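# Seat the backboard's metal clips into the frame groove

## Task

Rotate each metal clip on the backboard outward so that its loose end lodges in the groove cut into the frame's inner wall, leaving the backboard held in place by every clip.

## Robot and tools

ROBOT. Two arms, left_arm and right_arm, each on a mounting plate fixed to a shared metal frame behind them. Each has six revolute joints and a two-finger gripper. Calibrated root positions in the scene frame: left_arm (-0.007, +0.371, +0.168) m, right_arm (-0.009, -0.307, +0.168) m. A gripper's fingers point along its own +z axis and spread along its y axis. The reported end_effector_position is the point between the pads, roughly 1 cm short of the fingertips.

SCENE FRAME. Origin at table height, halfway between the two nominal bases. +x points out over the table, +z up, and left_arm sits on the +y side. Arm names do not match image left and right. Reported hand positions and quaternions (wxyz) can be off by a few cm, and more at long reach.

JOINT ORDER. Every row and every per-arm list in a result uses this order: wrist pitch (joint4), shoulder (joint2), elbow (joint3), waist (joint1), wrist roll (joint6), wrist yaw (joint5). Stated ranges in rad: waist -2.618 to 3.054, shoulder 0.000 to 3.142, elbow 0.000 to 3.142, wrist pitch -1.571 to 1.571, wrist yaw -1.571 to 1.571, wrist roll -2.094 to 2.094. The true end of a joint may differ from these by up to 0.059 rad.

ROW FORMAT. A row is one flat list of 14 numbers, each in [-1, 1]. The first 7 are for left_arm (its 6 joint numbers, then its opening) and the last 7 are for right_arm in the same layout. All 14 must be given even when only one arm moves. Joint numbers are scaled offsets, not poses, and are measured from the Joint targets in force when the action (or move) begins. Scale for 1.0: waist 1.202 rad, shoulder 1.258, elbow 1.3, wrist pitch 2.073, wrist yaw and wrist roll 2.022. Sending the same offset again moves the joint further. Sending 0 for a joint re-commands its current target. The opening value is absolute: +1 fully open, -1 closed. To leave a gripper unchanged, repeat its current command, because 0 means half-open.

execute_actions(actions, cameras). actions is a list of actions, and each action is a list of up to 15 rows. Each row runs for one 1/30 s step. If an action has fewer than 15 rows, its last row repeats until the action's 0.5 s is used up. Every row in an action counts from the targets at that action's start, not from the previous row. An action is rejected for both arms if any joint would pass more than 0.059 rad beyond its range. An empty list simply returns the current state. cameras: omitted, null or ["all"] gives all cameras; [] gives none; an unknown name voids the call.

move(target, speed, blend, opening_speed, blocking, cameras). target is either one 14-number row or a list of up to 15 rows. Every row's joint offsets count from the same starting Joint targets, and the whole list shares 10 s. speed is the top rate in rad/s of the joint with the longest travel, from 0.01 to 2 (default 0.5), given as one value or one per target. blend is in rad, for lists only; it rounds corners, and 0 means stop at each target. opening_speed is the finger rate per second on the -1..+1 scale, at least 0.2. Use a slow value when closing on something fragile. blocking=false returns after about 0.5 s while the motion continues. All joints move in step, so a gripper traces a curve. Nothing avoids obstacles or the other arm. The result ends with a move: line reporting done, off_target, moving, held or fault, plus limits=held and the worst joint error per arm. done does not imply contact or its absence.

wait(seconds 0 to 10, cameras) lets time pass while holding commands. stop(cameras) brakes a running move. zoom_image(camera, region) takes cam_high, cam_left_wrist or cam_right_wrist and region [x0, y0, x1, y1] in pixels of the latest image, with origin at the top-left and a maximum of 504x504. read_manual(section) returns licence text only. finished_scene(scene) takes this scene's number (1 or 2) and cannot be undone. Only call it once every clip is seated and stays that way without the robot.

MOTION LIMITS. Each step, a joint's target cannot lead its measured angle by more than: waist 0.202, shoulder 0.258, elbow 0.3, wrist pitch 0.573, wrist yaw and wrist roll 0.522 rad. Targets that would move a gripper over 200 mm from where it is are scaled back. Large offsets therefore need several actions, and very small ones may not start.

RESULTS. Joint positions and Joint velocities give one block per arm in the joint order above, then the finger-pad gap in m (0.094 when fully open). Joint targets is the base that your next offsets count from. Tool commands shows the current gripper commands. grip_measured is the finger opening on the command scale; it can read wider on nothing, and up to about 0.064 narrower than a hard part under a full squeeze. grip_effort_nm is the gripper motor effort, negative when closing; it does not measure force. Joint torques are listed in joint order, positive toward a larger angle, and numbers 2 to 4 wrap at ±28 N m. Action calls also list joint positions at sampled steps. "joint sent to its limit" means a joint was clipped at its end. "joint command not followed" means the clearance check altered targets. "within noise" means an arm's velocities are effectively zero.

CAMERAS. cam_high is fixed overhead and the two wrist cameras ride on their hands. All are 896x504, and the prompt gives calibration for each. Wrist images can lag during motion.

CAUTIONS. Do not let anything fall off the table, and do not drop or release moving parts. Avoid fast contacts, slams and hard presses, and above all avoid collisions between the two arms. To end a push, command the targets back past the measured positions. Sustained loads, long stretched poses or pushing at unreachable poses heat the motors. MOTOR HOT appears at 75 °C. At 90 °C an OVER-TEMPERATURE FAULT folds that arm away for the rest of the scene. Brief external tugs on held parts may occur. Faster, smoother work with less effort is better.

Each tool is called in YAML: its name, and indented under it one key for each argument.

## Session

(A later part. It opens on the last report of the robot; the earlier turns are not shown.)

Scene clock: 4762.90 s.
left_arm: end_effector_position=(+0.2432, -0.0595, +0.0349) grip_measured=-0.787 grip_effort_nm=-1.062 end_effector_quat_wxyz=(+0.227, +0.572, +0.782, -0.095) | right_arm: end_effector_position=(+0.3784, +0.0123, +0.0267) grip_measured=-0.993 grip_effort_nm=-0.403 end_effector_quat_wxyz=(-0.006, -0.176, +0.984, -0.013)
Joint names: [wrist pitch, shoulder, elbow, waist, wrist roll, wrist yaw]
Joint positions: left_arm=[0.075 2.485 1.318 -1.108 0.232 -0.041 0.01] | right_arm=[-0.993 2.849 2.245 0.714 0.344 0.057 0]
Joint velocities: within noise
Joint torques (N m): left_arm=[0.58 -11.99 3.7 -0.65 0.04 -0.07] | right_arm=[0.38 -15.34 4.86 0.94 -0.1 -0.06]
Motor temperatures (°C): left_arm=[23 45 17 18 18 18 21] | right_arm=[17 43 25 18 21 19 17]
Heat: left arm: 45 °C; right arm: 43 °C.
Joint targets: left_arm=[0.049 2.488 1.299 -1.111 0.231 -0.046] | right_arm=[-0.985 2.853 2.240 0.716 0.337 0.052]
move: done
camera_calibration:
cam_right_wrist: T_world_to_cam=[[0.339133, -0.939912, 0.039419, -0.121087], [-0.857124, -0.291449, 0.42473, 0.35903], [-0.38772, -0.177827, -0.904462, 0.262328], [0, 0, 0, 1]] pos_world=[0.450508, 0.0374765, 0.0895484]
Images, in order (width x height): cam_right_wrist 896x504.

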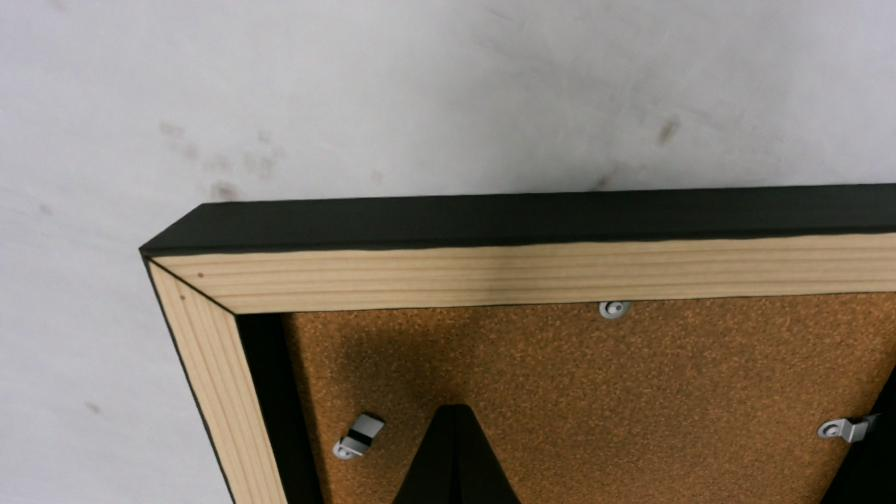

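move:
  target: [0,0,0,0,0,0,-0.85,0.0183,0.0175,0,0.0133,-0.002,0,-1]
  speed: 0.15
  cameras: ["cam_right_wrist"]

zoom_image:
  camera: "cam_right_wrist"
  region: [340, 340, 580, 504]

Scene clock: 4791.17 s.
left_arm: end_effector_position=(+0.2432, -0.0595, +0.0349) grip_measured=-0.787 grip_effort_nm=-1.057 end_effector_quat_wxyz=(+0.227, +0.572, +0.782, -0.095) | right_arm: end_effector_position=(+0.3803, +0.0210, +0.0240) grip_measured=-0.993 grip_effort_nm=-0.398 end_effector_quat_wxyz=(+0.007, -0.182, +0.983, -0.005)
Joint names: [wrist pitch, shoulder, elbow, waist, wrist roll, wrist yaw]
Joint positions: left_arm=[0.075 2.485 1.318 -1.108 0.232 -0.041 0.01] | right_arm=[-0.959 2.854 2.245 0.724 0.34 0.056 0]
Joint velocities: within noise
Joint torques (N m): left_arm=[0.58 -11.95 3.59 -0.76 0.01 -0.01] | right_arm=[0.49 -13.87 4.92 1.46 -0.11 -0.05]
Motor temperatures (°C): left_arm=[23 45 17 18 18 18 21] | right_arm=[17 46 24 18 21 19 17]
Heat: left arm: 45 °C; right arm: 46 °C.
Joint targets: left_arm=[0.049 2.488 1.299 -1.111 0.231 -0.046] | right_arm=[-0.947 2.875 2.240 0.732 0.333 0.052]
move: done
camera_calibration:
cam_right_wrist: T_world_to_cam=[[0.350577, -0.936087, 0.0289338, -0.117612], [-0.862016, -0.310452, 0.400683, 0.367111], [-0.366092, -0.165412, -0.91576, 0.253982], [0, 0, 0, 1]] pos_world=[0.450669, 0.0458867, 0.0888941]
Images, in order (width x height): cam_right_wrist 896x504.

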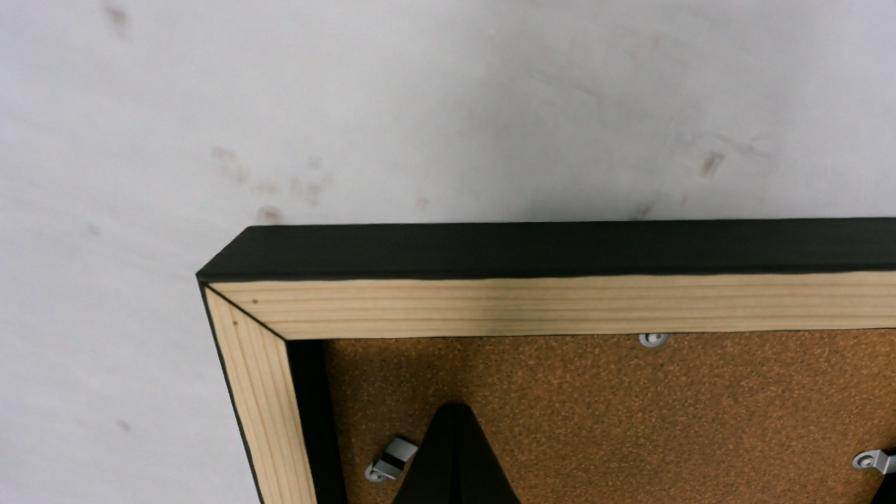

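Scaled by 2.100.

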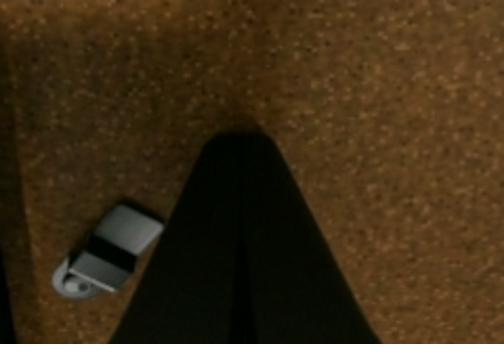

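move:
  target: [0,0,0,0,0,0,-0.85,0.0,0.008,0,0,0,0,-1]
  speed: 0.15
  cameras: []

Scene clock: 4799.97 s.
left_arm: end_effector_position=(+0.2432, -0.0595, +0.0349) grip_measured=-0.787 grip_effort_nm=-1.053 end_effector_quat_wxyz=(+0.227, +0.572, +0.782, -0.095) | right_arm: end_effector_position=(+0.3801, +0.0208, +0.0237) grip_measured=-0.993 grip_effort_nm=-0.393 end_effector_quat_wxyz=(+0.006, -0.183, +0.983, -0.006)
Joint names: [wrist pitch, shoulder, elbow, waist, wrist roll, wrist yaw]
Joint positions: left_arm=[0.075 2.485 1.318 -1.108 0.232 -0.041 0.01] | right_arm=[-0.959 2.855 2.245 0.724 0.34 0.056 0]
Joint velocities: within noise
Joint torques (N m): left_arm=[0.56 -12.01 3.67 -0.62 0.05 -0.03] | right_arm=[0.5 -13.04 4.94 1.46 -0.09 -0.04]
Motor temperatures (°C): left_arm=[23 45 17 18 18 18 21] | right_arm=[17 45 24 18 21 19 17]
Heat: left arm: 45 °C; right arm: 45 °C.
Joint targets: left_arm=[0.049 2.488 1.299 -1.111 0.231 -0.046] | right_arm=[-0.947 2.885 2.240 0.732 0.333 0.052]
move: done
No camera images: "cameras" was empty.

move:
  target:
    - [0,0,0,0,0,0,-0.85,0,0,0.0169,0,0,0,-1]
    - [0,0,0,0,0,0,-0.85,-0.0207,0.0139,0.0523,0.015,0.0138,0,-1]
  speed: 0.1
  cameras: ["cam_right_wrist"]

zoom_image:
  camera: "cam_right_wrist"
  region: [340, 340, 580, 504]

Scene clock: 4811.27 s.
left_arm: end_effector_position=(+0.2432, -0.0595, +0.0349) grip_measured=-0.787 grip_effort_nm=-1.053 end_effector_quat_wxyz=(+0.227, +0.572, +0.782, -0.095) | right_arm: end_effector_position=(+0.3785, +0.0271, +0.0239) grip_measured=-0.993 grip_effort_nm=-0.398 end_effector_quat_wxyz=(+0.007, -0.182, +0.983, -0.007)
Joint names: [wrist pitch, shoulder, elbow, waist, wrist roll, wrist yaw]
Joint positions: left_arm=[0.075 2.485 1.318 -1.108 0.232 -0.041 0.01] | right_arm=[-0.981 2.874 2.284 0.736 0.352 0.059 0]
Joint velocities: within noise
Joint torques (N m): left_arm=[0.58 -12.03 3.64 -0.59 0.01 -0.03] | right_arm=[0.28 -13.33 6.97 2.04 0.07 -0.08]
Motor temperatures (°C): left_arm=[23 45 17 18 18 18 21] | right_arm=[17 43 25 18 21 19 17]
Heat: left arm: 45 °C; right arm: 43 °C.
Joint targets: left_arm=[0.049 2.488 1.299 -1.111 0.231 -0.046] | right_arm=[-0.990 2.902 2.308 0.750 0.361 0.052]
move: done
camera_calibration:
cam_right_wrist: T_world_to_cam=[[0.350625, -0.93597, 0.0319771, -0.11136], [-0.86221, -0.309289, 0.401166, 0.367628], [-0.365589, -0.16823, -0.915447, 0.254082], [0, 0, 0, 1]] pos_world=[0.448908, 0.0522178, 0.0886796]
Images, in order (width x height): cam_right_wrist 896x504.

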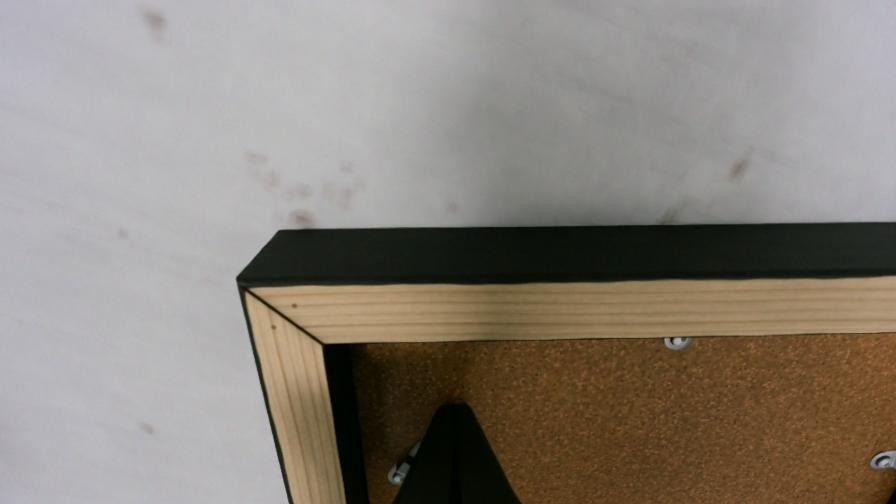

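Scaled by 2.100.

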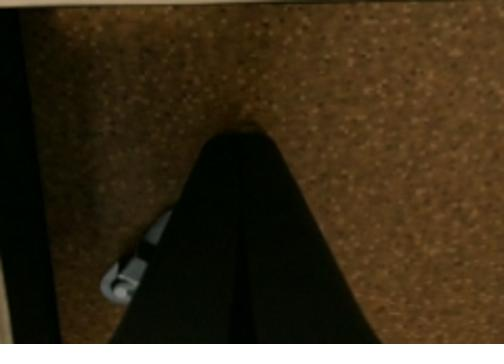

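move:
  target: [0,0,0,0,0,0,-0.85,-0.008,0.0134,0.0259,0.0165,0.0068,0,-1]
  speed: 0.1
  cameras: ["cam_right_wrist"]

zoom_image:
  camera: "cam_right_wrist"
  region: [340, 340, 580, 504]

Scene clock: 4818.10 s.
left_arm: end_effector_position=(+0.2432, -0.0594, +0.0349) grip_measured=-0.787 grip_effort_nm=-1.057 end_effector_quat_wxyz=(+0.227, +0.572, +0.783, -0.096) | right_arm: end_effector_position=(+0.3774, +0.0295, +0.0239) grip_measured=-0.993 grip_effort_nm=-0.403 end_effector_quat_wxyz=(+0.008, -0.181, +0.983, -0.016)
Joint names: [wrist pitch, shoulder, elbow, waist, wrist roll, wrist yaw]
Joint positions: left_arm=[0.074 2.485 1.318 -1.108 0.229 -0.041 0.01] | right_arm=[-1.004 2.891 2.317 0.747 0.365 0.075 0]
Joint velocities: within noise
Joint torques (N m): left_arm=[0.61 -11.99 3.66 -0.68 0.04 -0.03] | right_arm=[0.34 -13.3 7.13 2.88 0.06 -0.22]
Motor temperatures (°C): left_arm=[23 45 17 18 18 18 21] | right_arm=[17 42 25 18 21 19 17]
Heat: left arm: 45 °C; right arm: 42 °C.
Joint targets: left_arm=[0.049 2.488 1.299 -1.111 0.232 -0.046] | right_arm=[-1.007 2.919 2.342 0.770 0.374 0.052]
move: done
camera_calibration:
cam_right_wrist: T_world_to_cam=[[0.348485, -0.936, 0.049629, -0.108302], [-0.865257, -0.300884, 0.400998, 0.368352], [-0.360401, -0.182683, -0.914734, 0.25257], [0, 0, 0, 1]] pos_world=[0.447487, 0.0556006, 0.0887006]
Images, in order (width x height): cam_right_wrist 896x504.

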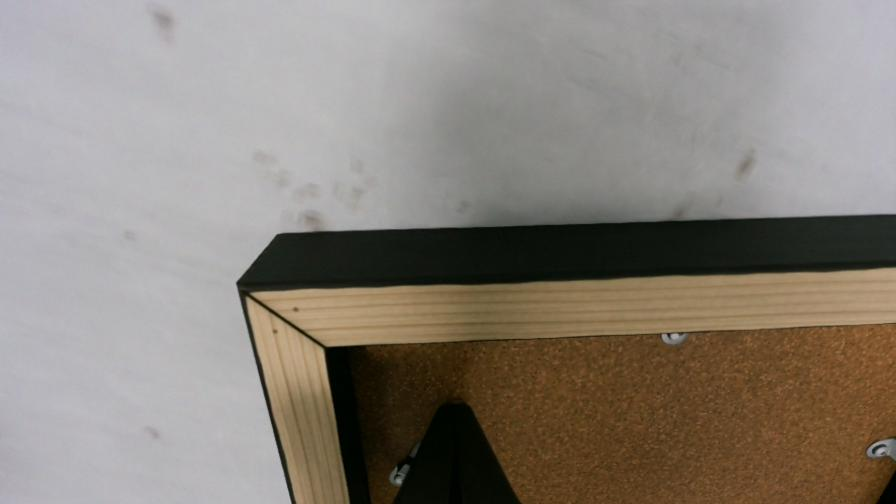

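Scaled by 2.100.

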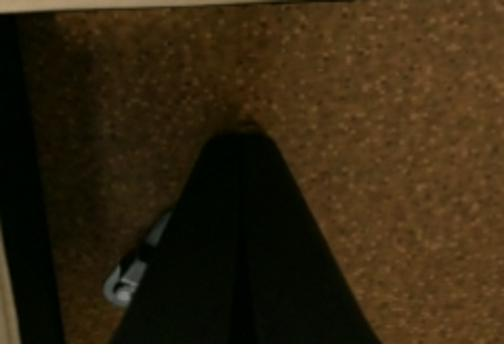

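move:
  target:
    - [0,0,0,0,0,0,-0.85,0,0,0,-0.016,0,0,-1]
    - [0,0,0,0,0,0,-0.85,-0.045,-0.13,0,-0.016,0,0,-1]
  speed: 0.4
  cameras: ["cam_right_wrist","cam_left_wrist"]

zoom_image:
  camera: "cam_right_wrist"
  region: [340, 260, 580, 440]

Scene clock: 4880.53 s.
left_arm: end_effector_position=(+0.2432, -0.0594, +0.0349) grip_measured=-0.787 grip_effort_nm=-1.062 end_effector_quat_wxyz=(+0.227, +0.572, +0.783, -0.096) | right_arm: end_effector_position=(+0.3813, +0.0336, +0.0784) grip_measured=-0.993 grip_effort_nm=-0.403 end_effector_quat_wxyz=(+0.016, -0.180, +0.984, -0.002)
Joint names: [wrist pitch, shoulder, elbow, waist, wrist roll, wrist yaw]
Joint positions: left_arm=[0.074 2.485 1.318 -1.108 0.229 -0.041 0.01] | right_arm=[-1.091 2.783 2.323 0.747 0.367 0.06 0]
Joint velocities: within noise
Joint torques (N m): left_arm=[0.55 -12.05 3.71 -0.65 0.06 -0.03] | right_arm=[0.32 -18.43 6.83 1.01 0.03 -0.09]
Motor temperatures (°C): left_arm=[23 45 17 18 18 18 21] | right_arm=[17 38 26 18 21 19 17]
Heat: left arm: 45 °C; right arm: 38 °C.
Joint targets: left_arm=[0.049 2.488 1.299 -1.111 0.232 -0.046] | right_arm=[-1.100 2.755 2.342 0.751 0.374 0.052]
move: done
camera_calibration:
cam_left_wrist: T_world_to_cam=[[-0.936085, -0.321982, -0.141676, 0.218613], [-0.317548, 0.946732, -0.0534959, 0.174079], [0.151354, -0.0050876, -0.988466, 0.0815143], [0, 0, 0, 1]] pos_world=[0.247582, -0.0940013, 0.120859]
cam_right_wrist: T_world_to_cam=[[0.345503, -0.938054, 0.0261203, -0.105483], [-0.869917, -0.30972, 0.38382, 0.35444], [-0.351954, -0.155334, -0.923039, 0.301048], [0, 0, 0, 1]] pos_world=[0.450734, 0.0575916, 0.144593]
Images, in order (width x height): cam_left_wrist 896x504, cam_right_wrist 896x504.

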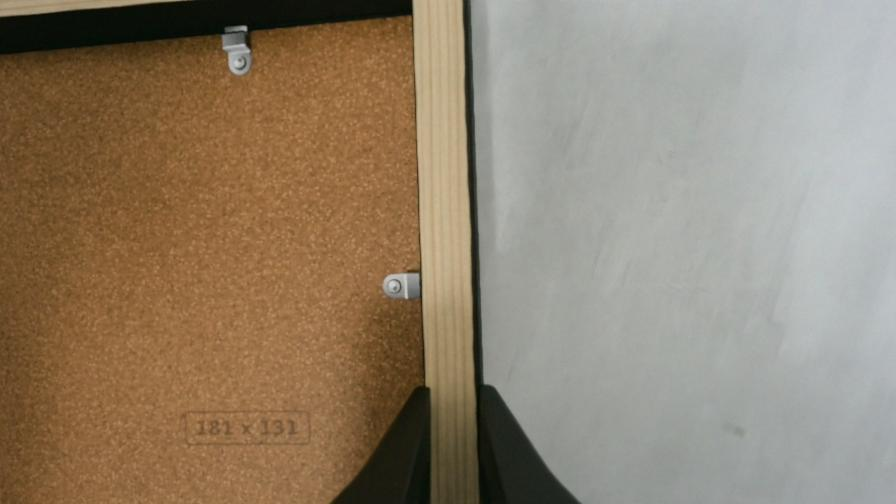

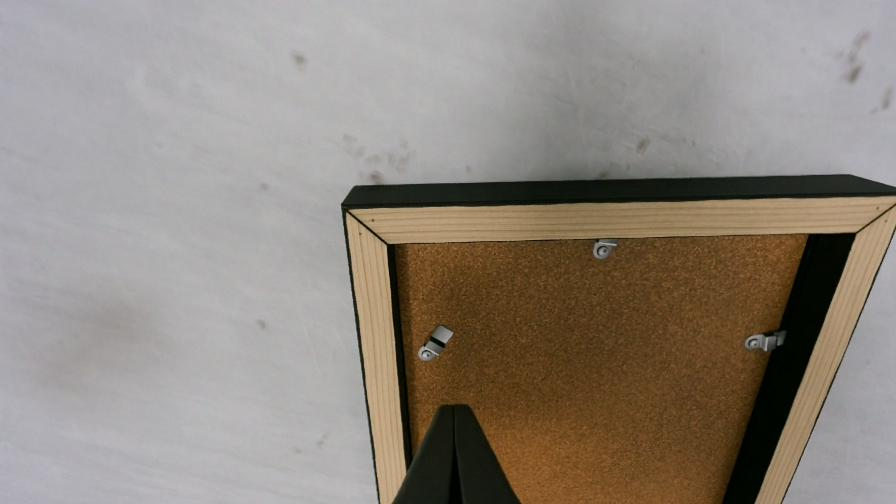

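Scaled by 2.100.

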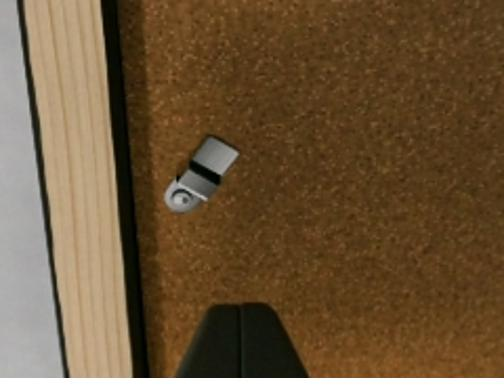

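move:
  target:
    - [0,0,0,0,0,0,-0.85,0,0,0,0,0,0,0.15]
    - [0,0,0,0,0,0,-0.85,-0.0212,0.0755,0.0531,0.0366,0.0183,0,0.15]
  speed: 0.4
  cameras: ["cam_right_wrist"]

Scene clock: 4906.40 s.
left_arm: end_effector_position=(+0.2432, -0.0594, +0.0349) grip_measured=-0.787 grip_effort_nm=-1.048 end_effector_quat_wxyz=(+0.227, +0.571, +0.783, -0.096) | right_arm: end_effector_position=(+0.3605, +0.0485, +0.0658) grip_measured=+0.148 grip_effort_nm=0.061 end_effector_quat_wxyz=(-0.002, -0.186, +0.982, -0.012)
Joint names: [wrist pitch, shoulder, elbow, waist, wrist roll, wrist yaw]
Joint positions: left_arm=[0.074 2.485 1.318 -1.108 0.229 -0.041 0.01] | right_arm=[-1.136 2.84 2.381 0.793 0.403 0.057 0.054]
Joint velocities: within noise
Joint torques (N m): left_arm=[0.6 -11.97 3.59 -0.61 0.04 -0.05] | right_arm=[0.25 -14.93 7.49 0.76 0.03 -0.04]
Motor temperatures (°C): left_arm=[23 45 17 18 18 18 21] | right_arm=[17 42 26 18 21 19 17]
Heat: left arm: 45 °C; right arm: 42 °C.
Joint targets: left_arm=[0.049 2.488 1.299 -1.111 0.231 -0.046] | right_arm=[-1.144 2.850 2.411 0.795 0.411 0.052]
move: done
camera_calibration:
cam_right_wrist: T_world_to_cam=[[0.35766, -0.933056, 0.0385414, -0.0894779], [-0.853898, -0.310051, 0.418003, 0.337841], [-0.378071, -0.182414, -0.907628, 0.294162], [0, 0, 0, 1]] pos_world=[0.431698, 0.0749189, 0.129219]
Images, in order (width x height): cam_right_wrist 896x504.

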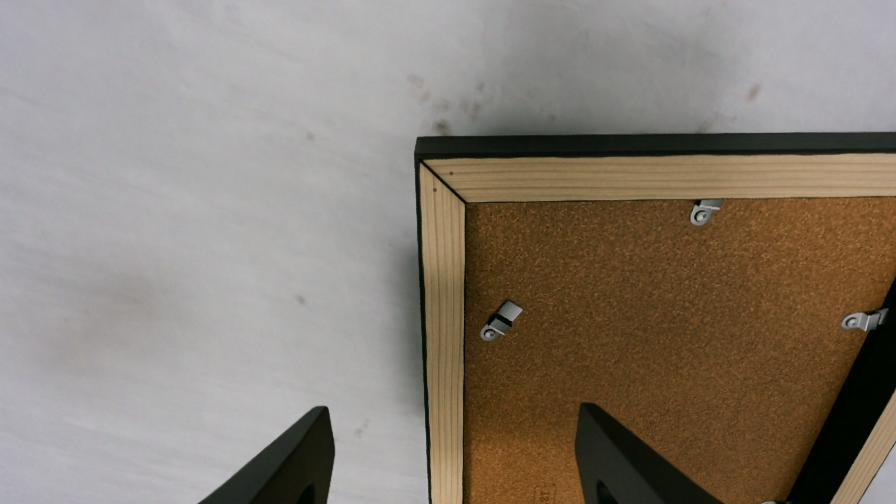

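move:
  target: [0,0,0,0,0,0,-0.85,0.0449,0.0596,0.0054,-0.015,-0.007,0,0.15]
  speed: 0.25
  cameras: ["cam_right_wrist"]

Scene clock: 4914.87 s.
left_arm: end_effector_position=(+0.2432, -0.0594, +0.0349) grip_measured=-0.787 grip_effort_nm=-1.067 end_effector_quat_wxyz=(+0.227, +0.571, +0.783, -0.096) | right_arm: end_effector_position=(+0.3651, +0.0462, +0.0290) grip_measured=+0.148 grip_effort_nm=0.061 end_effector_quat_wxyz=(-0.001, -0.180, +0.984, -0.011)
Joint names: [wrist pitch, shoulder, elbow, waist, wrist roll, wrist yaw]
Joint positions: left_arm=[0.074 2.485 1.318 -1.108 0.229 -0.041 0.01] | right_arm=[-1.062 2.916 2.387 0.781 0.403 0.057 0.054]
Joint velocities: within noise
Joint torques (N m): left_arm=[0.57 -11.97 3.64 -0.54 0.04 -0.01] | right_arm=[0.46 -15.1 7.57 0.28 -0.09 -0.05]
Motor temperatures (°C): left_arm=[23 45 17 18 18 18 21] | right_arm=[17 41 26 18 21 19 17]
Heat: left arm: 45 °C; right arm: 41 °C.
Joint targets: left_arm=[0.049 2.488 1.299 -1.111 0.231 -0.046] | right_arm=[-1.051 2.925 2.418 0.777 0.397 0.052]
move: done
camera_calibration:
cam_right_wrist: T_world_to_cam=[[0.34643, -0.937328, 0.0374405, -0.0874837], [-0.858284, -0.300602, 0.415918, 0.35766], [-0.378597, -0.176221, -0.908631, 0.262013], [0, 0, 0, 1]] pos_world=[0.436478, 0.0716844, 0.0925919]
Images, in order (width x height): cam_right_wrist 896x504.

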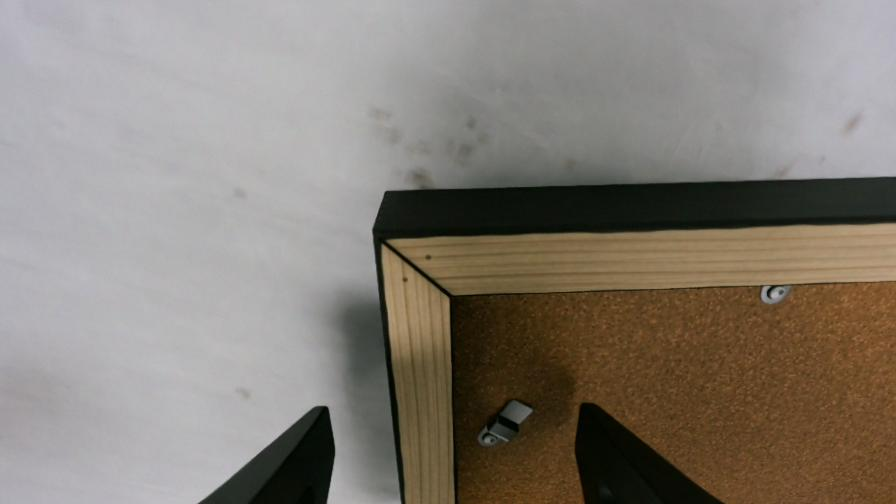

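move:
  target: [0,0,0,0,0,0,-0.85,0.013,0.017,0.0038,0.004,0,0,0.15]
  speed: 0.15
  cameras: ["cam_right_wrist"]

zoom_image:
  camera: "cam_right_wrist"
  region: [440, 380, 640, 504]

Scene clock: 4918.83 s.
left_arm: end_effector_position=(+0.2432, -0.0594, +0.0349) grip_measured=-0.787 grip_effort_nm=-1.053 end_effector_quat_wxyz=(+0.227, +0.571, +0.783, -0.096) | right_arm: end_effector_position=(+0.3685, +0.0498, +0.0238) grip_measured=+0.148 grip_effort_nm=0.056 end_effector_quat_wxyz=(+0.007, -0.180, +0.984, -0.006)
Joint names: [wrist pitch, shoulder, elbow, waist, wrist roll, wrist yaw]
Joint positions: left_arm=[0.074 2.485 1.318 -1.108 0.229 -0.041 0.01] | right_arm=[-1.035 2.928 2.392 0.781 0.403 0.057 0.054]
Joint velocities: within noise
Joint torques (N m): left_arm=[0.6 -12.03 3.77 -0.75 0.05 -0.04] | right_arm=[0.48 -14.39 7.58 0.73 -0.11 -0.06]
Motor temperatures (°C): left_arm=[23 45 17 18 18 18 21] | right_arm=[17 42 25 18 21 19 17]
Heat: left arm: 45 °C; right arm: 42 °C.
Joint targets: left_arm=[0.049 2.488 1.299 -1.111 0.231 -0.046] | right_arm=[-1.024 2.947 2.423 0.781 0.397 0.052]
move: done
camera_calibration:
cam_right_wrist: T_world_to_cam=[[0.345262, -0.938032, 0.0298286, -0.0844965], [-0.864124, -0.305336, 0.400074, 0.366573], [-0.366174, -0.163906, -0.915997, 0.254189], [0, 0, 0, 1]] pos_world=[0.439015, 0.0743306, 0.0887011]
Images, in order (width x height): cam_right_wrist 896x504.

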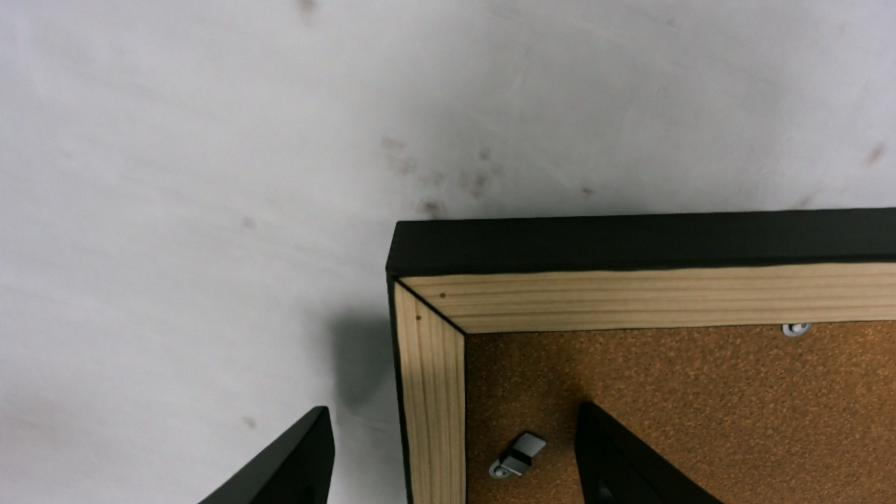

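Scaled by 2.520.

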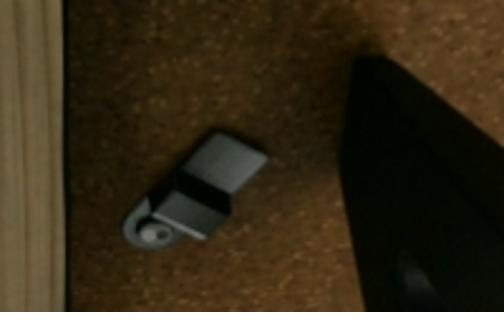

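move:
  target: [0,0,0,0,0,0,-0.85,-0.003,0.0088,0.0092,0.0116,0.002,0,0.15]
  speed: 0.15
  cameras: []

Scene clock: 4928.07 s.
left_arm: end_effector_position=(+0.2432, -0.0594, +0.0349) grip_measured=-0.787 grip_effort_nm=-1.062 end_effector_quat_wxyz=(+0.227, +0.571, +0.783, -0.096) | right_arm: end_effector_position=(+0.3693, +0.0529, +0.0239) grip_measured=+0.148 grip_effort_nm=0.061 end_effector_quat_wxyz=(+0.010, -0.181, +0.983, -0.004)
Joint names: [wrist pitch, shoulder, elbow, waist, wrist roll, wrist yaw]
Joint positions: left_arm=[0.074 2.485 1.318 -1.108 0.229 -0.041 0.01] | right_arm=[-1.035 2.935 2.406 0.785 0.403 0.057 0.054]
Joint velocities: within noise
Joint torques (N m): left_arm=[0.58 -12.01 3.78 -0.61 0.05 -0.01] | right_arm=[0.44 -14.06 7.51 1.69 -0.06 -0.05]
Motor temperatures (°C): left_arm=[23 46 17 18 18 18 21] | right_arm=[17 42 26 18 21 19 17]
Heat: left arm: 46 °C; right arm: 42 °C.
Joint targets: left_arm=[0.049 2.488 1.299 -1.111 0.231 -0.046] | right_arm=[-1.030 2.958 2.435 0.795 0.401 0.052]
move: done
No camera images: "cameras" was empty.

move:
  target: [0,0,0,0,0,0,-0.85,0,0,0,0,0,0,-0.6]
  opening_speed: 0.4
  cameras: ["cam_right_wrist"]

zoom_image:
  camera: "cam_right_wrist"
  region: [380, 380, 580, 504]

Scene clock: 4935.43 s.
left_arm: end_effector_position=(+0.2431, -0.0593, +0.0348) grip_measured=-0.787 grip_effort_nm=-1.053 end_effector_quat_wxyz=(+0.226, +0.570, +0.784, -0.096) | right_arm: end_effector_position=(+0.3724, +0.0541, +0.0243) grip_measured=-0.598 grip_effort_nm=-0.168 end_effector_quat_wxyz=(+0.017, -0.181, +0.983, -0.004)
Joint names: [wrist pitch, shoulder, elbow, waist, wrist roll, wrist yaw]
Joint positions: left_arm=[0.074 2.485 1.318 -1.108 0.225 -0.041 0.01] | right_arm=[-1.025 2.935 2.408 0.785 0.403 0.065 0.019]
Joint velocities: within noise
Joint torques (N m): left_arm=[0.55 -11.99 3.55 -0.7 0.09 -0.08] | right_arm=[0.36 -14.06 7.36 1.7 -0.05 -0.13]
Motor temperatures (°C): left_arm=[23 46 17 18 18 18 21] | right_arm=[17 41 26 18 21 19 17]
Heat: left arm: 46 °C; right arm: 41 °C.
Joint targets: left_arm=[0.049 2.488 1.299 -1.111 0.231 -0.046] | right_arm=[-1.030 2.958 2.435 0.795 0.401 0.052]
move: done
camera_calibration:
cam_right_wrist: T_world_to_cam=[[0.347459, -0.937242, 0.0291575, -0.0826567], [-0.870689, -0.31093, 0.381081, 0.374239], [-0.348099, -0.157797, -0.924082, 0.249927], [0, 0, 0, 1]] pos_world=[0.441565, 0.0783306, 0.0907474]
Images, in order (width x height): cam_right_wrist 896x504.

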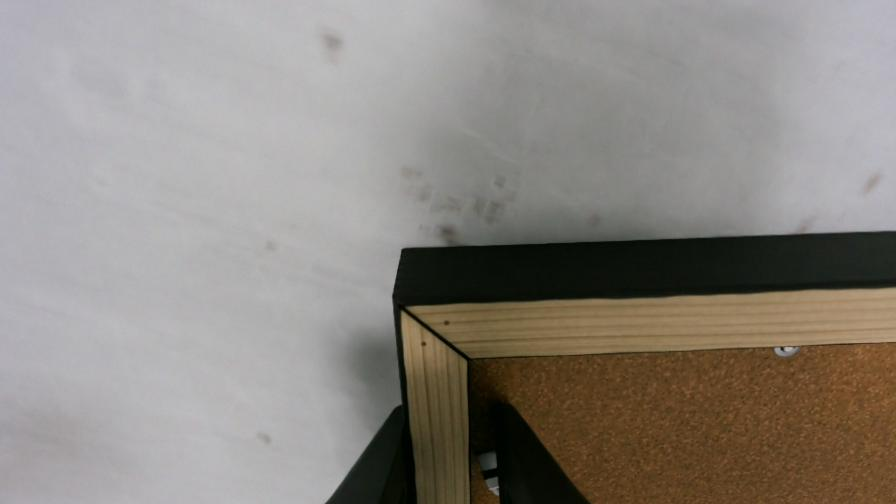

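Scaled by 2.520.

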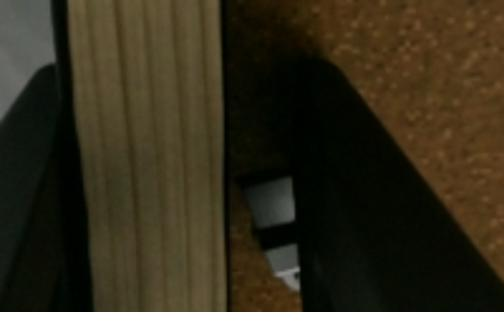

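move:
  target: [0,0,0,0,0,0,-0.85,0,0,0,0,0,0,-0.8]
  opening_speed: 0.3
  cameras: ["cam_right_wrist"]

zoom_image:
  camera: "cam_right_wrist"
  region: [380, 380, 580, 504]

Scene clock: 4939.27 s.
left_arm: end_effector_position=(+0.2431, -0.0593, +0.0348) grip_measured=-0.787 grip_effort_nm=-1.048 end_effector_quat_wxyz=(+0.226, +0.570, +0.784, -0.096) | right_arm: end_effector_position=(+0.3715, +0.0558, +0.0243) grip_measured=-0.772 grip_effort_nm=-1.043 end_effector_quat_wxyz=(+0.016, -0.182, +0.983, +0.000)
Joint names: [wrist pitch, shoulder, elbow, waist, wrist roll, wrist yaw]
Joint positions: left_arm=[0.074 2.485 1.318 -1.108 0.225 -0.041 0.01] | right_arm=[-1.023 2.935 2.408 0.786 0.402 0.058 0.011]
Joint velocities: within noise
Joint torques (N m): left_arm=[0.58 -12.05 3.84 -0.69 0.09 0.01] | right_arm=[0.33 -14.08 7.34 1.68 -0.05 -0.07]
Motor temperatures (°C): left_arm=[23 46 17 18 18 18 21] | right_arm=[17 40 26 18 21 19 17]
Heat: left arm: 46 °C; right arm: 40 °C.
Joint targets: left_arm=[0.049 2.488 1.299 -1.111 0.231 -0.046] | right_arm=[-1.030 2.958 2.435 0.795 0.401 0.052]
move: done
camera_calibration:
cam_right_wrist: T_world_to_cam=[[0.349048, -0.936848, 0.0219528, -0.0811919], [-0.869009, -0.314828, 0.381715, 0.373606], [-0.350698, -0.152314, -0.924019, 0.25057], [0, 0, 0, 1]] pos_world=[0.440881, 0.0797227, 0.0907029]
Images, in order (width x height): cam_right_wrist 896x504.

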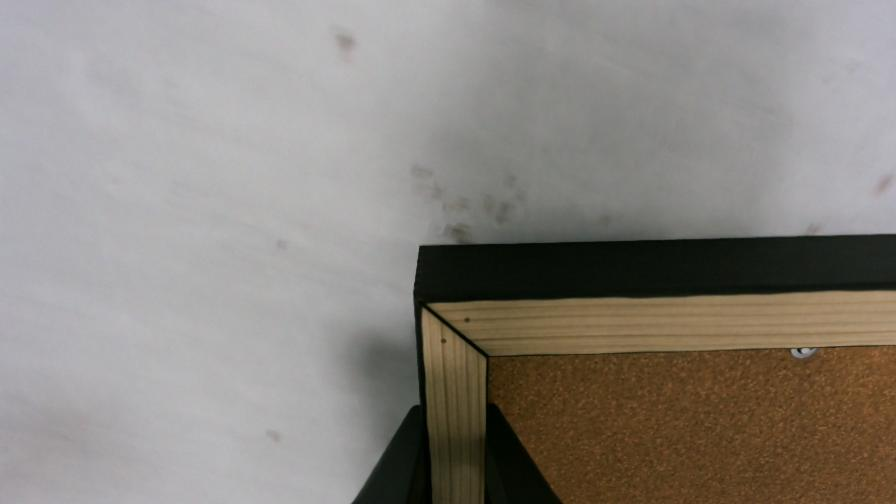

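Scaled by 2.520.

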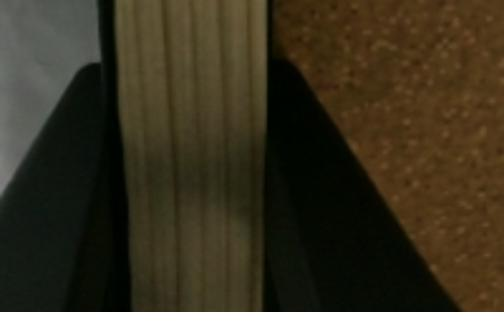

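move:
  target:
    - [0,0,0,0,0,0,-0.85,0,0,0,0,0,0,-0.45]
    - [0,0,0,0,0,0,-0.85,-0.04,-0.1,0,0,0,0,-0.45]
  opening_speed: 0.6
  speed: 0.4
  cameras: ["cam_right_wrist"]

zoom_image:
  camera: "cam_right_wrist"
  region: [400, 300, 600, 460]

Scene clock: 4947.50 s.
left_arm: end_effector_position=(+0.2431, -0.0593, +0.0348) grip_measured=-0.787 grip_effort_nm=-1.057 end_effector_quat_wxyz=(+0.226, +0.570, +0.784, -0.096) | right_arm: end_effector_position=(+0.3683, +0.0538, +0.0577) grip_measured=-0.452 grip_effort_nm=0.061 end_effector_quat_wxyz=(+0.009, -0.183, +0.983, -0.002)
Joint names: [wrist pitch, shoulder, elbow, waist, wrist roll, wrist yaw]
Joint positions: left_arm=[0.074 2.485 1.318 -1.108 0.225 -0.041 0.01] | right_arm=[-1.104 2.869 2.408 0.788 0.402 0.052 0.026]
Joint velocities: within noise
Joint torques (N m): left_arm=[0.6 -12.23 3.74 -0.53 0.08 -0.02] | right_arm=[0.29 -19.52 7.39 1.39 -0.06 -0.01]
Motor temperatures (°C): left_arm=[23 46 17 18 18 18 21] | right_arm=[17 40 26 18 21 19 18]
Heat: left arm: 46 °C; right arm: 40 °C.
Joint targets: left_arm=[0.049 2.488 1.299 -1.111 0.231 -0.046] | right_arm=[-1.113 2.832 2.435 0.795 0.401 0.052]
move: off_target (right_arm); right_arm: the shoulder is farthest, 0.036 rad from its target
camera_calibration:
cam_right_wrist: T_world_to_cam=[[0.352137, -0.93567, 0.0228341, -0.0839187], [-0.862619, -0.314985, 0.39582, 0.354238], [-0.363165, -0.15908, -0.918044, 0.284542], [0, 0, 0, 1]] pos_world=[0.438459, 0.0783247, 0.122924]
Images, in order (width x height): cam_right_wrist 896x504.

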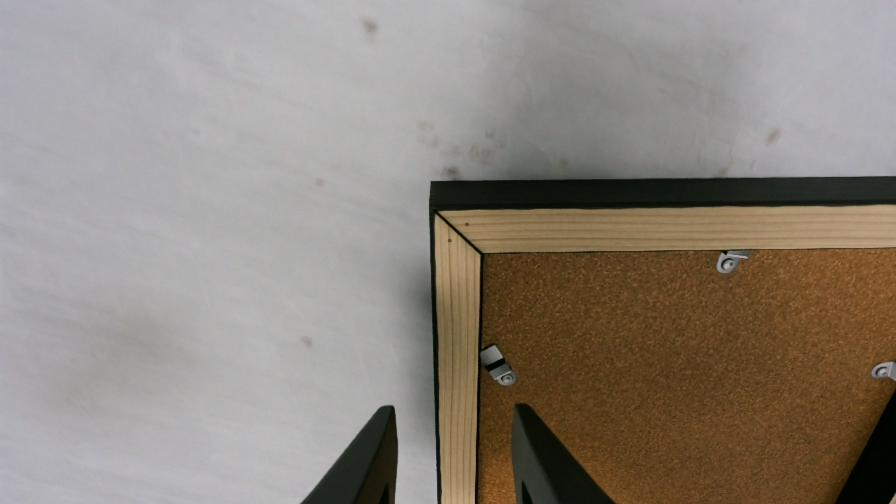

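Scaled by 2.520.

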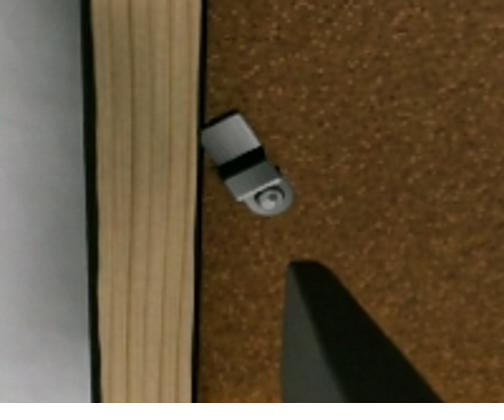

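move:
  target: [0,0,0,0,0,0,-0.85,0.0227,-0.0453,-0.0962,0,0.002,0,-0.15]
  speed: 0.4
  cameras: ["cam_right_wrist"]

Scene clock: 4978.23 s.
left_arm: end_effector_position=(+0.2431, -0.0593, +0.0348) grip_measured=-0.787 grip_effort_nm=-1.053 end_effector_quat_wxyz=(+0.226, +0.570, +0.784, -0.096) | right_arm: end_effector_position=(+0.3609, +0.0466, +0.0576) grip_measured=-0.152 grip_effort_nm=0.066 end_effector_quat_wxyz=(+0.002, -0.184, +0.983, -0.007)
Joint names: [wrist pitch, shoulder, elbow, waist, wrist roll, wrist yaw]
Joint positions: left_arm=[0.074 2.485 1.318 -1.108 0.225 -0.041 0.01] | right_arm=[-1.078 2.826 2.321 0.788 0.402 0.052 0.04]
Joint velocities: within noise
Joint torques (N m): left_arm=[0.58 -12.05 3.78 -0.62 0.12 -0.04] | right_arm=[0.49 -20.77 4.52 1.4 -0.01 -0.02]
Motor temperatures (°C): left_arm=[23 46 17 18 18 18 21] | right_arm=[17 43 27 18 21 19 17]
Heat: left arm: 46 °C; right arm: 43 °C.
Joint targets: left_arm=[0.049 2.488 1.299 -1.111 0.231 -0.046] | right_arm=[-1.066 2.775 2.310 0.795 0.405 0.052]
move: off_target (right_arm); right_arm: the shoulder is farthest, 0.051 rad from its target
camera_calibration:
cam_right_wrist: T_world_to_cam=[[0.353115, -0.935104, 0.0298339, -0.0887958], [-0.857334, -0.310652, 0.410456, 0.342726], [-0.374551, -0.170516, -0.911392, 0.284905], [0, 0, 0, 1]] pos_world=[0.431897, 0.072016, 0.121635]
Images, in order (width x height): cam_right_wrist 896x504.

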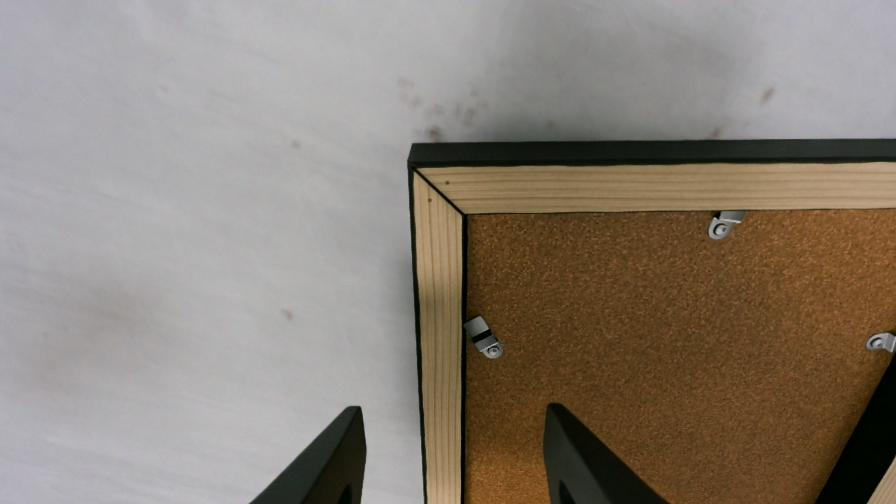

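move:
  target: [0,0,0,0,0,0,-0.85,0.0342,0.1057,0,0,0,0,-0.15]
  speed: 0.25
  cameras: ["cam_right_wrist"]

zoom_image:
  camera: "cam_right_wrist"
  region: [400, 380, 600, 504]

Scene clock: 4982.80 s.
left_arm: end_effector_position=(+0.2431, -0.0593, +0.0348) grip_measured=-0.787 grip_effort_nm=-1.062 end_effector_quat_wxyz=(+0.226, +0.570, +0.784, -0.096) | right_arm: end_effector_position=(+0.3603, +0.0501, +0.0237) grip_measured=-0.152 grip_effort_nm=0.061 end_effector_quat_wxyz=(+0.005, -0.185, +0.983, -0.004)
Joint names: [wrist pitch, shoulder, elbow, waist, wrist roll, wrist yaw]
Joint positions: left_arm=[0.074 2.485 1.318 -1.108 0.225 -0.041 0.01] | right_arm=[-1.001 2.894 2.32 0.791 0.402 0.052 0.04]
Joint velocities: within noise
Joint torques (N m): left_arm=[0.57 -11.93 3.74 -0.72 0.09 0.01] | right_arm=[0.42 -14.65 4.57 1.11 0 0]
Motor temperatures (°C): left_arm=[23 46 17 18 18 18 21] | right_arm=[17 45 26 18 21 19 17]
Heat: left arm: 46 °C; right arm: 45 °C.
Joint targets: left_arm=[0.049 2.488 1.299 -1.111 0.231 -0.046] | right_arm=[-0.995 2.908 2.310 0.796 0.405 0.052]
move: done
camera_calibration:
cam_right_wrist: T_world_to_cam=[[0.355535, -0.93429, 0.0264141, -0.0851129], [-0.858629, -0.315318, 0.404142, 0.357993], [-0.369257, -0.166367, -0.914315, 0.252342], [0, 0, 0, 1]] pos_world=[0.430823, 0.0753427, 0.0882879]
Images, in order (width x height): cam_right_wrist 896x504.

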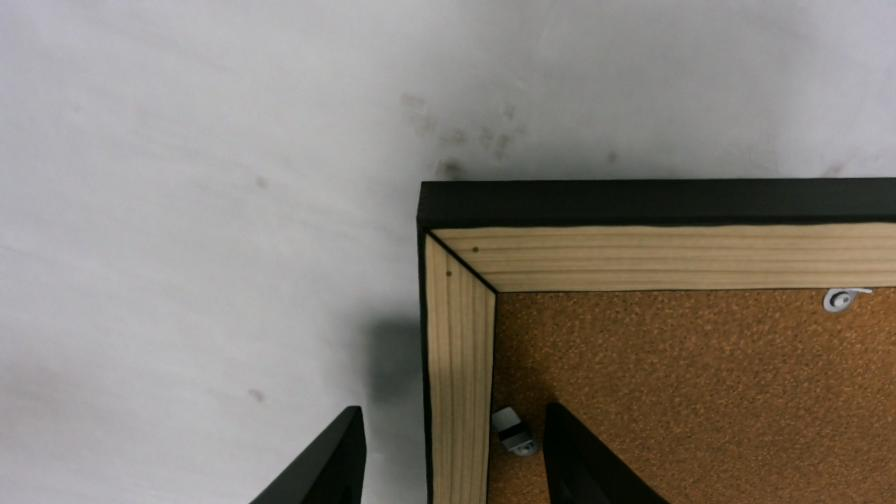

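Scaled by 2.520.

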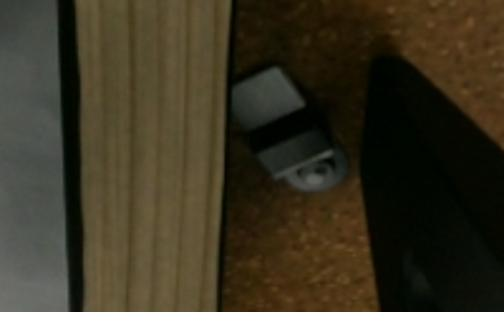

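move:
  target: [0,0,0,0,0,0,-0.85,-0.014,0.0215,0.0462,-0.0166,0,0,-0.15]
  speed: 0.15
  cameras: ["cam_right_wrist"]

zoom_image:
  camera: "cam_right_wrist"
  region: [400, 380, 600, 504]

Scene clock: 4992.77 s.
left_arm: end_effector_position=(+0.2431, -0.0593, +0.0348) grip_measured=-0.787 grip_effort_nm=-1.053 end_effector_quat_wxyz=(+0.226, +0.570, +0.784, -0.096) | right_arm: end_effector_position=(+0.3632, +0.0484, +0.0235) grip_measured=-0.152 grip_effort_nm=0.071 end_effector_quat_wxyz=(+0.003, -0.182, +0.983, -0.005)
Joint names: [wrist pitch, shoulder, elbow, waist, wrist roll, wrist yaw]
Joint positions: left_arm=[0.074 2.485 1.318 -1.108 0.225 -0.041 0.01] | right_arm=[-1.017 2.907 2.346 0.785 0.402 0.052 0.04]
Joint velocities: within noise
Joint torques (N m): left_arm=[0.61 -12.01 3.52 -0.61 0.06 -0.03] | right_arm=[0.29 -13.39 7.12 -0.18 0 -0.01]
Motor temperatures (°C): left_arm=[23 46 17 18 18 18 21] | right_arm=[17 45 25 18 21 19 17]
Heat: left arm: 46 °C; right arm: 45 °C.
Joint targets: left_arm=[0.049 2.488 1.299 -1.111 0.231 -0.046] | right_arm=[-1.024 2.935 2.370 0.775 0.405 0.052]
move: done
camera_calibration:
cam_right_wrist: T_world_to_cam=[[0.349673, -0.936458, 0.0278454, -0.0855831], [-0.859525, -0.308837, 0.407231, 0.360056], [-0.372755, -0.166332, -0.912901, 0.254167], [0, 0, 0, 1]] pos_world=[0.434145, 0.0733298, 0.0877863]
Images, in order (width x height): cam_right_wrist 896x504.

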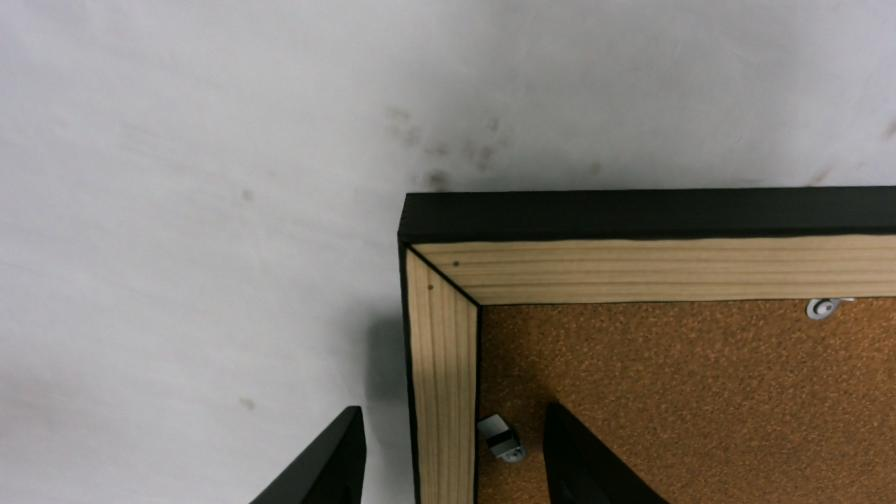

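Scaled by 2.520.

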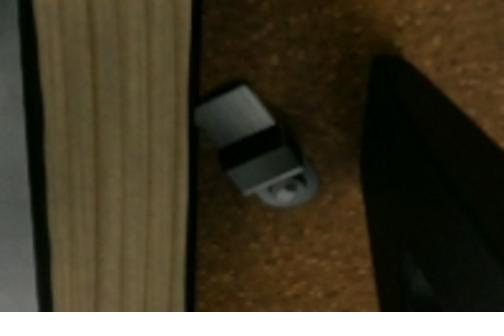

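move:
  target: [0,0,0,0,0,0,-0.85,-0.005,0.0085,0.0185,0,0,0,-0.15]
  speed: 0.15
  cameras: []

move:
  target: [0,0,0,0,0,0,-0.85,0,0,0,0,0,0,-0.62]
  opening_speed: 0.4
  cameras: ["cam_right_wrist"]

zoom_image:
  camera: "cam_right_wrist"
  region: [400, 380, 600, 504]

Scene clock: 5000.73 s.
left_arm: end_effector_position=(+0.2431, -0.0593, +0.0348) grip_measured=-0.787 grip_effort_nm=-1.062 end_effector_quat_wxyz=(+0.226, +0.570, +0.784, -0.096) | right_arm: end_effector_position=(+0.3634, +0.0485, +0.0235) grip_measured=-0.152 grip_effort_nm=0.066 end_effector_quat_wxyz=(+0.001, -0.182, +0.983, -0.007)
Joint names: [wrist pitch, shoulder, elbow, waist, wrist roll, wrist yaw]
Joint positions: left_arm=[0.074 2.485 1.318 -1.108 0.225 -0.041 0.01] | right_arm=[-1.035 2.918 2.368 0.785 0.402 0.052 0.04]
Joint velocities: within noise
Joint torques (N m): left_arm=[0.58 -12.12 3.75 -0.75 0.05 -0.06] | right_arm=[0.35 -13.45 7.24 -0.16 0 -0.02]
Motor temperatures (°C): left_arm=[23 46 17 18 18 18 21] | right_arm=[17 43 26 18 21 19 17]
Heat: left arm: 46 °C; right arm: 43 °C.
Joint targets: left_arm=[0.049 2.488 1.299 -1.111 0.231 -0.046] | right_arm=[-1.034 2.946 2.394 0.775 0.405 0.052]
move: done
No camera images: "cameras" was empty.

Scene clock: 5002.13 s.
left_arm: end_effector_position=(+0.2432, -0.0594, +0.0349) grip_measured=-0.787 grip_effort_nm=-1.053 end_effector_quat_wxyz=(+0.226, +0.570, +0.784, -0.096) | right_arm: end_effector_position=(+0.3648, +0.0471, +0.0237) grip_measured=-0.616 grip_effort_nm=-0.266 end_effector_quat_wxyz=(+0.000, -0.180, +0.984, -0.006)
Joint names: [wrist pitch, shoulder, elbow, waist, wrist roll, wrist yaw]
Joint positions: left_arm=[0.074 2.485 1.318 -1.108 0.225 -0.041 0.01] | right_arm=[-1.036 2.918 2.37 0.78 0.402 0.05 0.018]
Joint velocities: within noise
Joint torques (N m): left_arm=[0.57 -12.04 3.74 -0.7 0.11 -0.01] | right_arm=[0.37 -13.45 7.05 0.29 -0.01 0.01]
Motor temperatures (°C): left_arm=[23 46 17 18 18 18 21] | right_arm=[17 43 26 18 21 19 17]
Heat: left arm: 46 °C; right arm: 43 °C.
Joint targets: left_arm=[0.049 2.488 1.299 -1.111 0.231 -0.046] | right_arm=[-1.034 2.946 2.394 0.775 0.405 0.052]
move: done
camera_calibration:
cam_right_wrist: T_world_to_cam=[[0.345748, -0.937897, 0.028422, -0.0858677], [-0.858565, -0.303992, 0.412862, 0.36019], [-0.378582, -0.167148, -0.91035, 0.2569], [0, 0, 0, 1]] pos_world=[0.436193, 0.0719004, 0.0876004]
Images, in order (width x height): cam_right_wrist 896x504.

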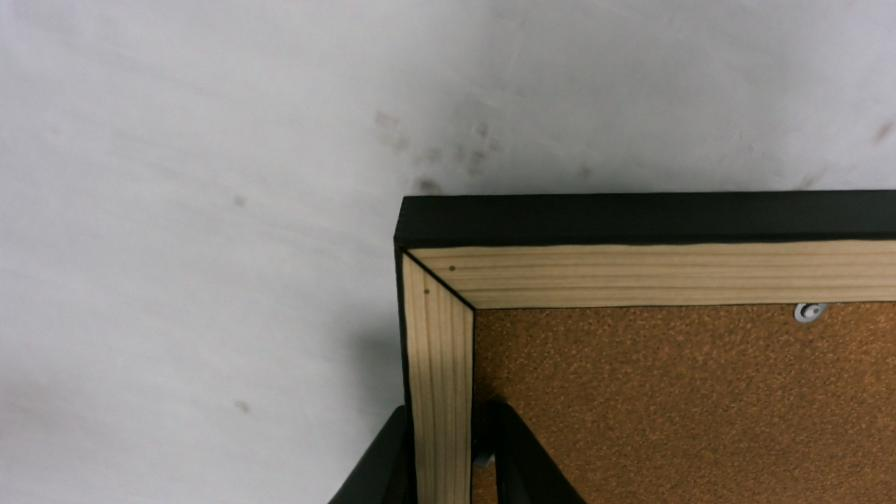

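Scaled by 2.520.

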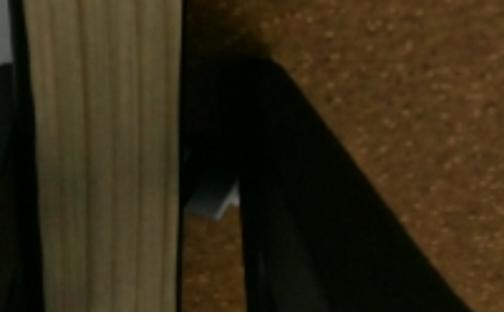

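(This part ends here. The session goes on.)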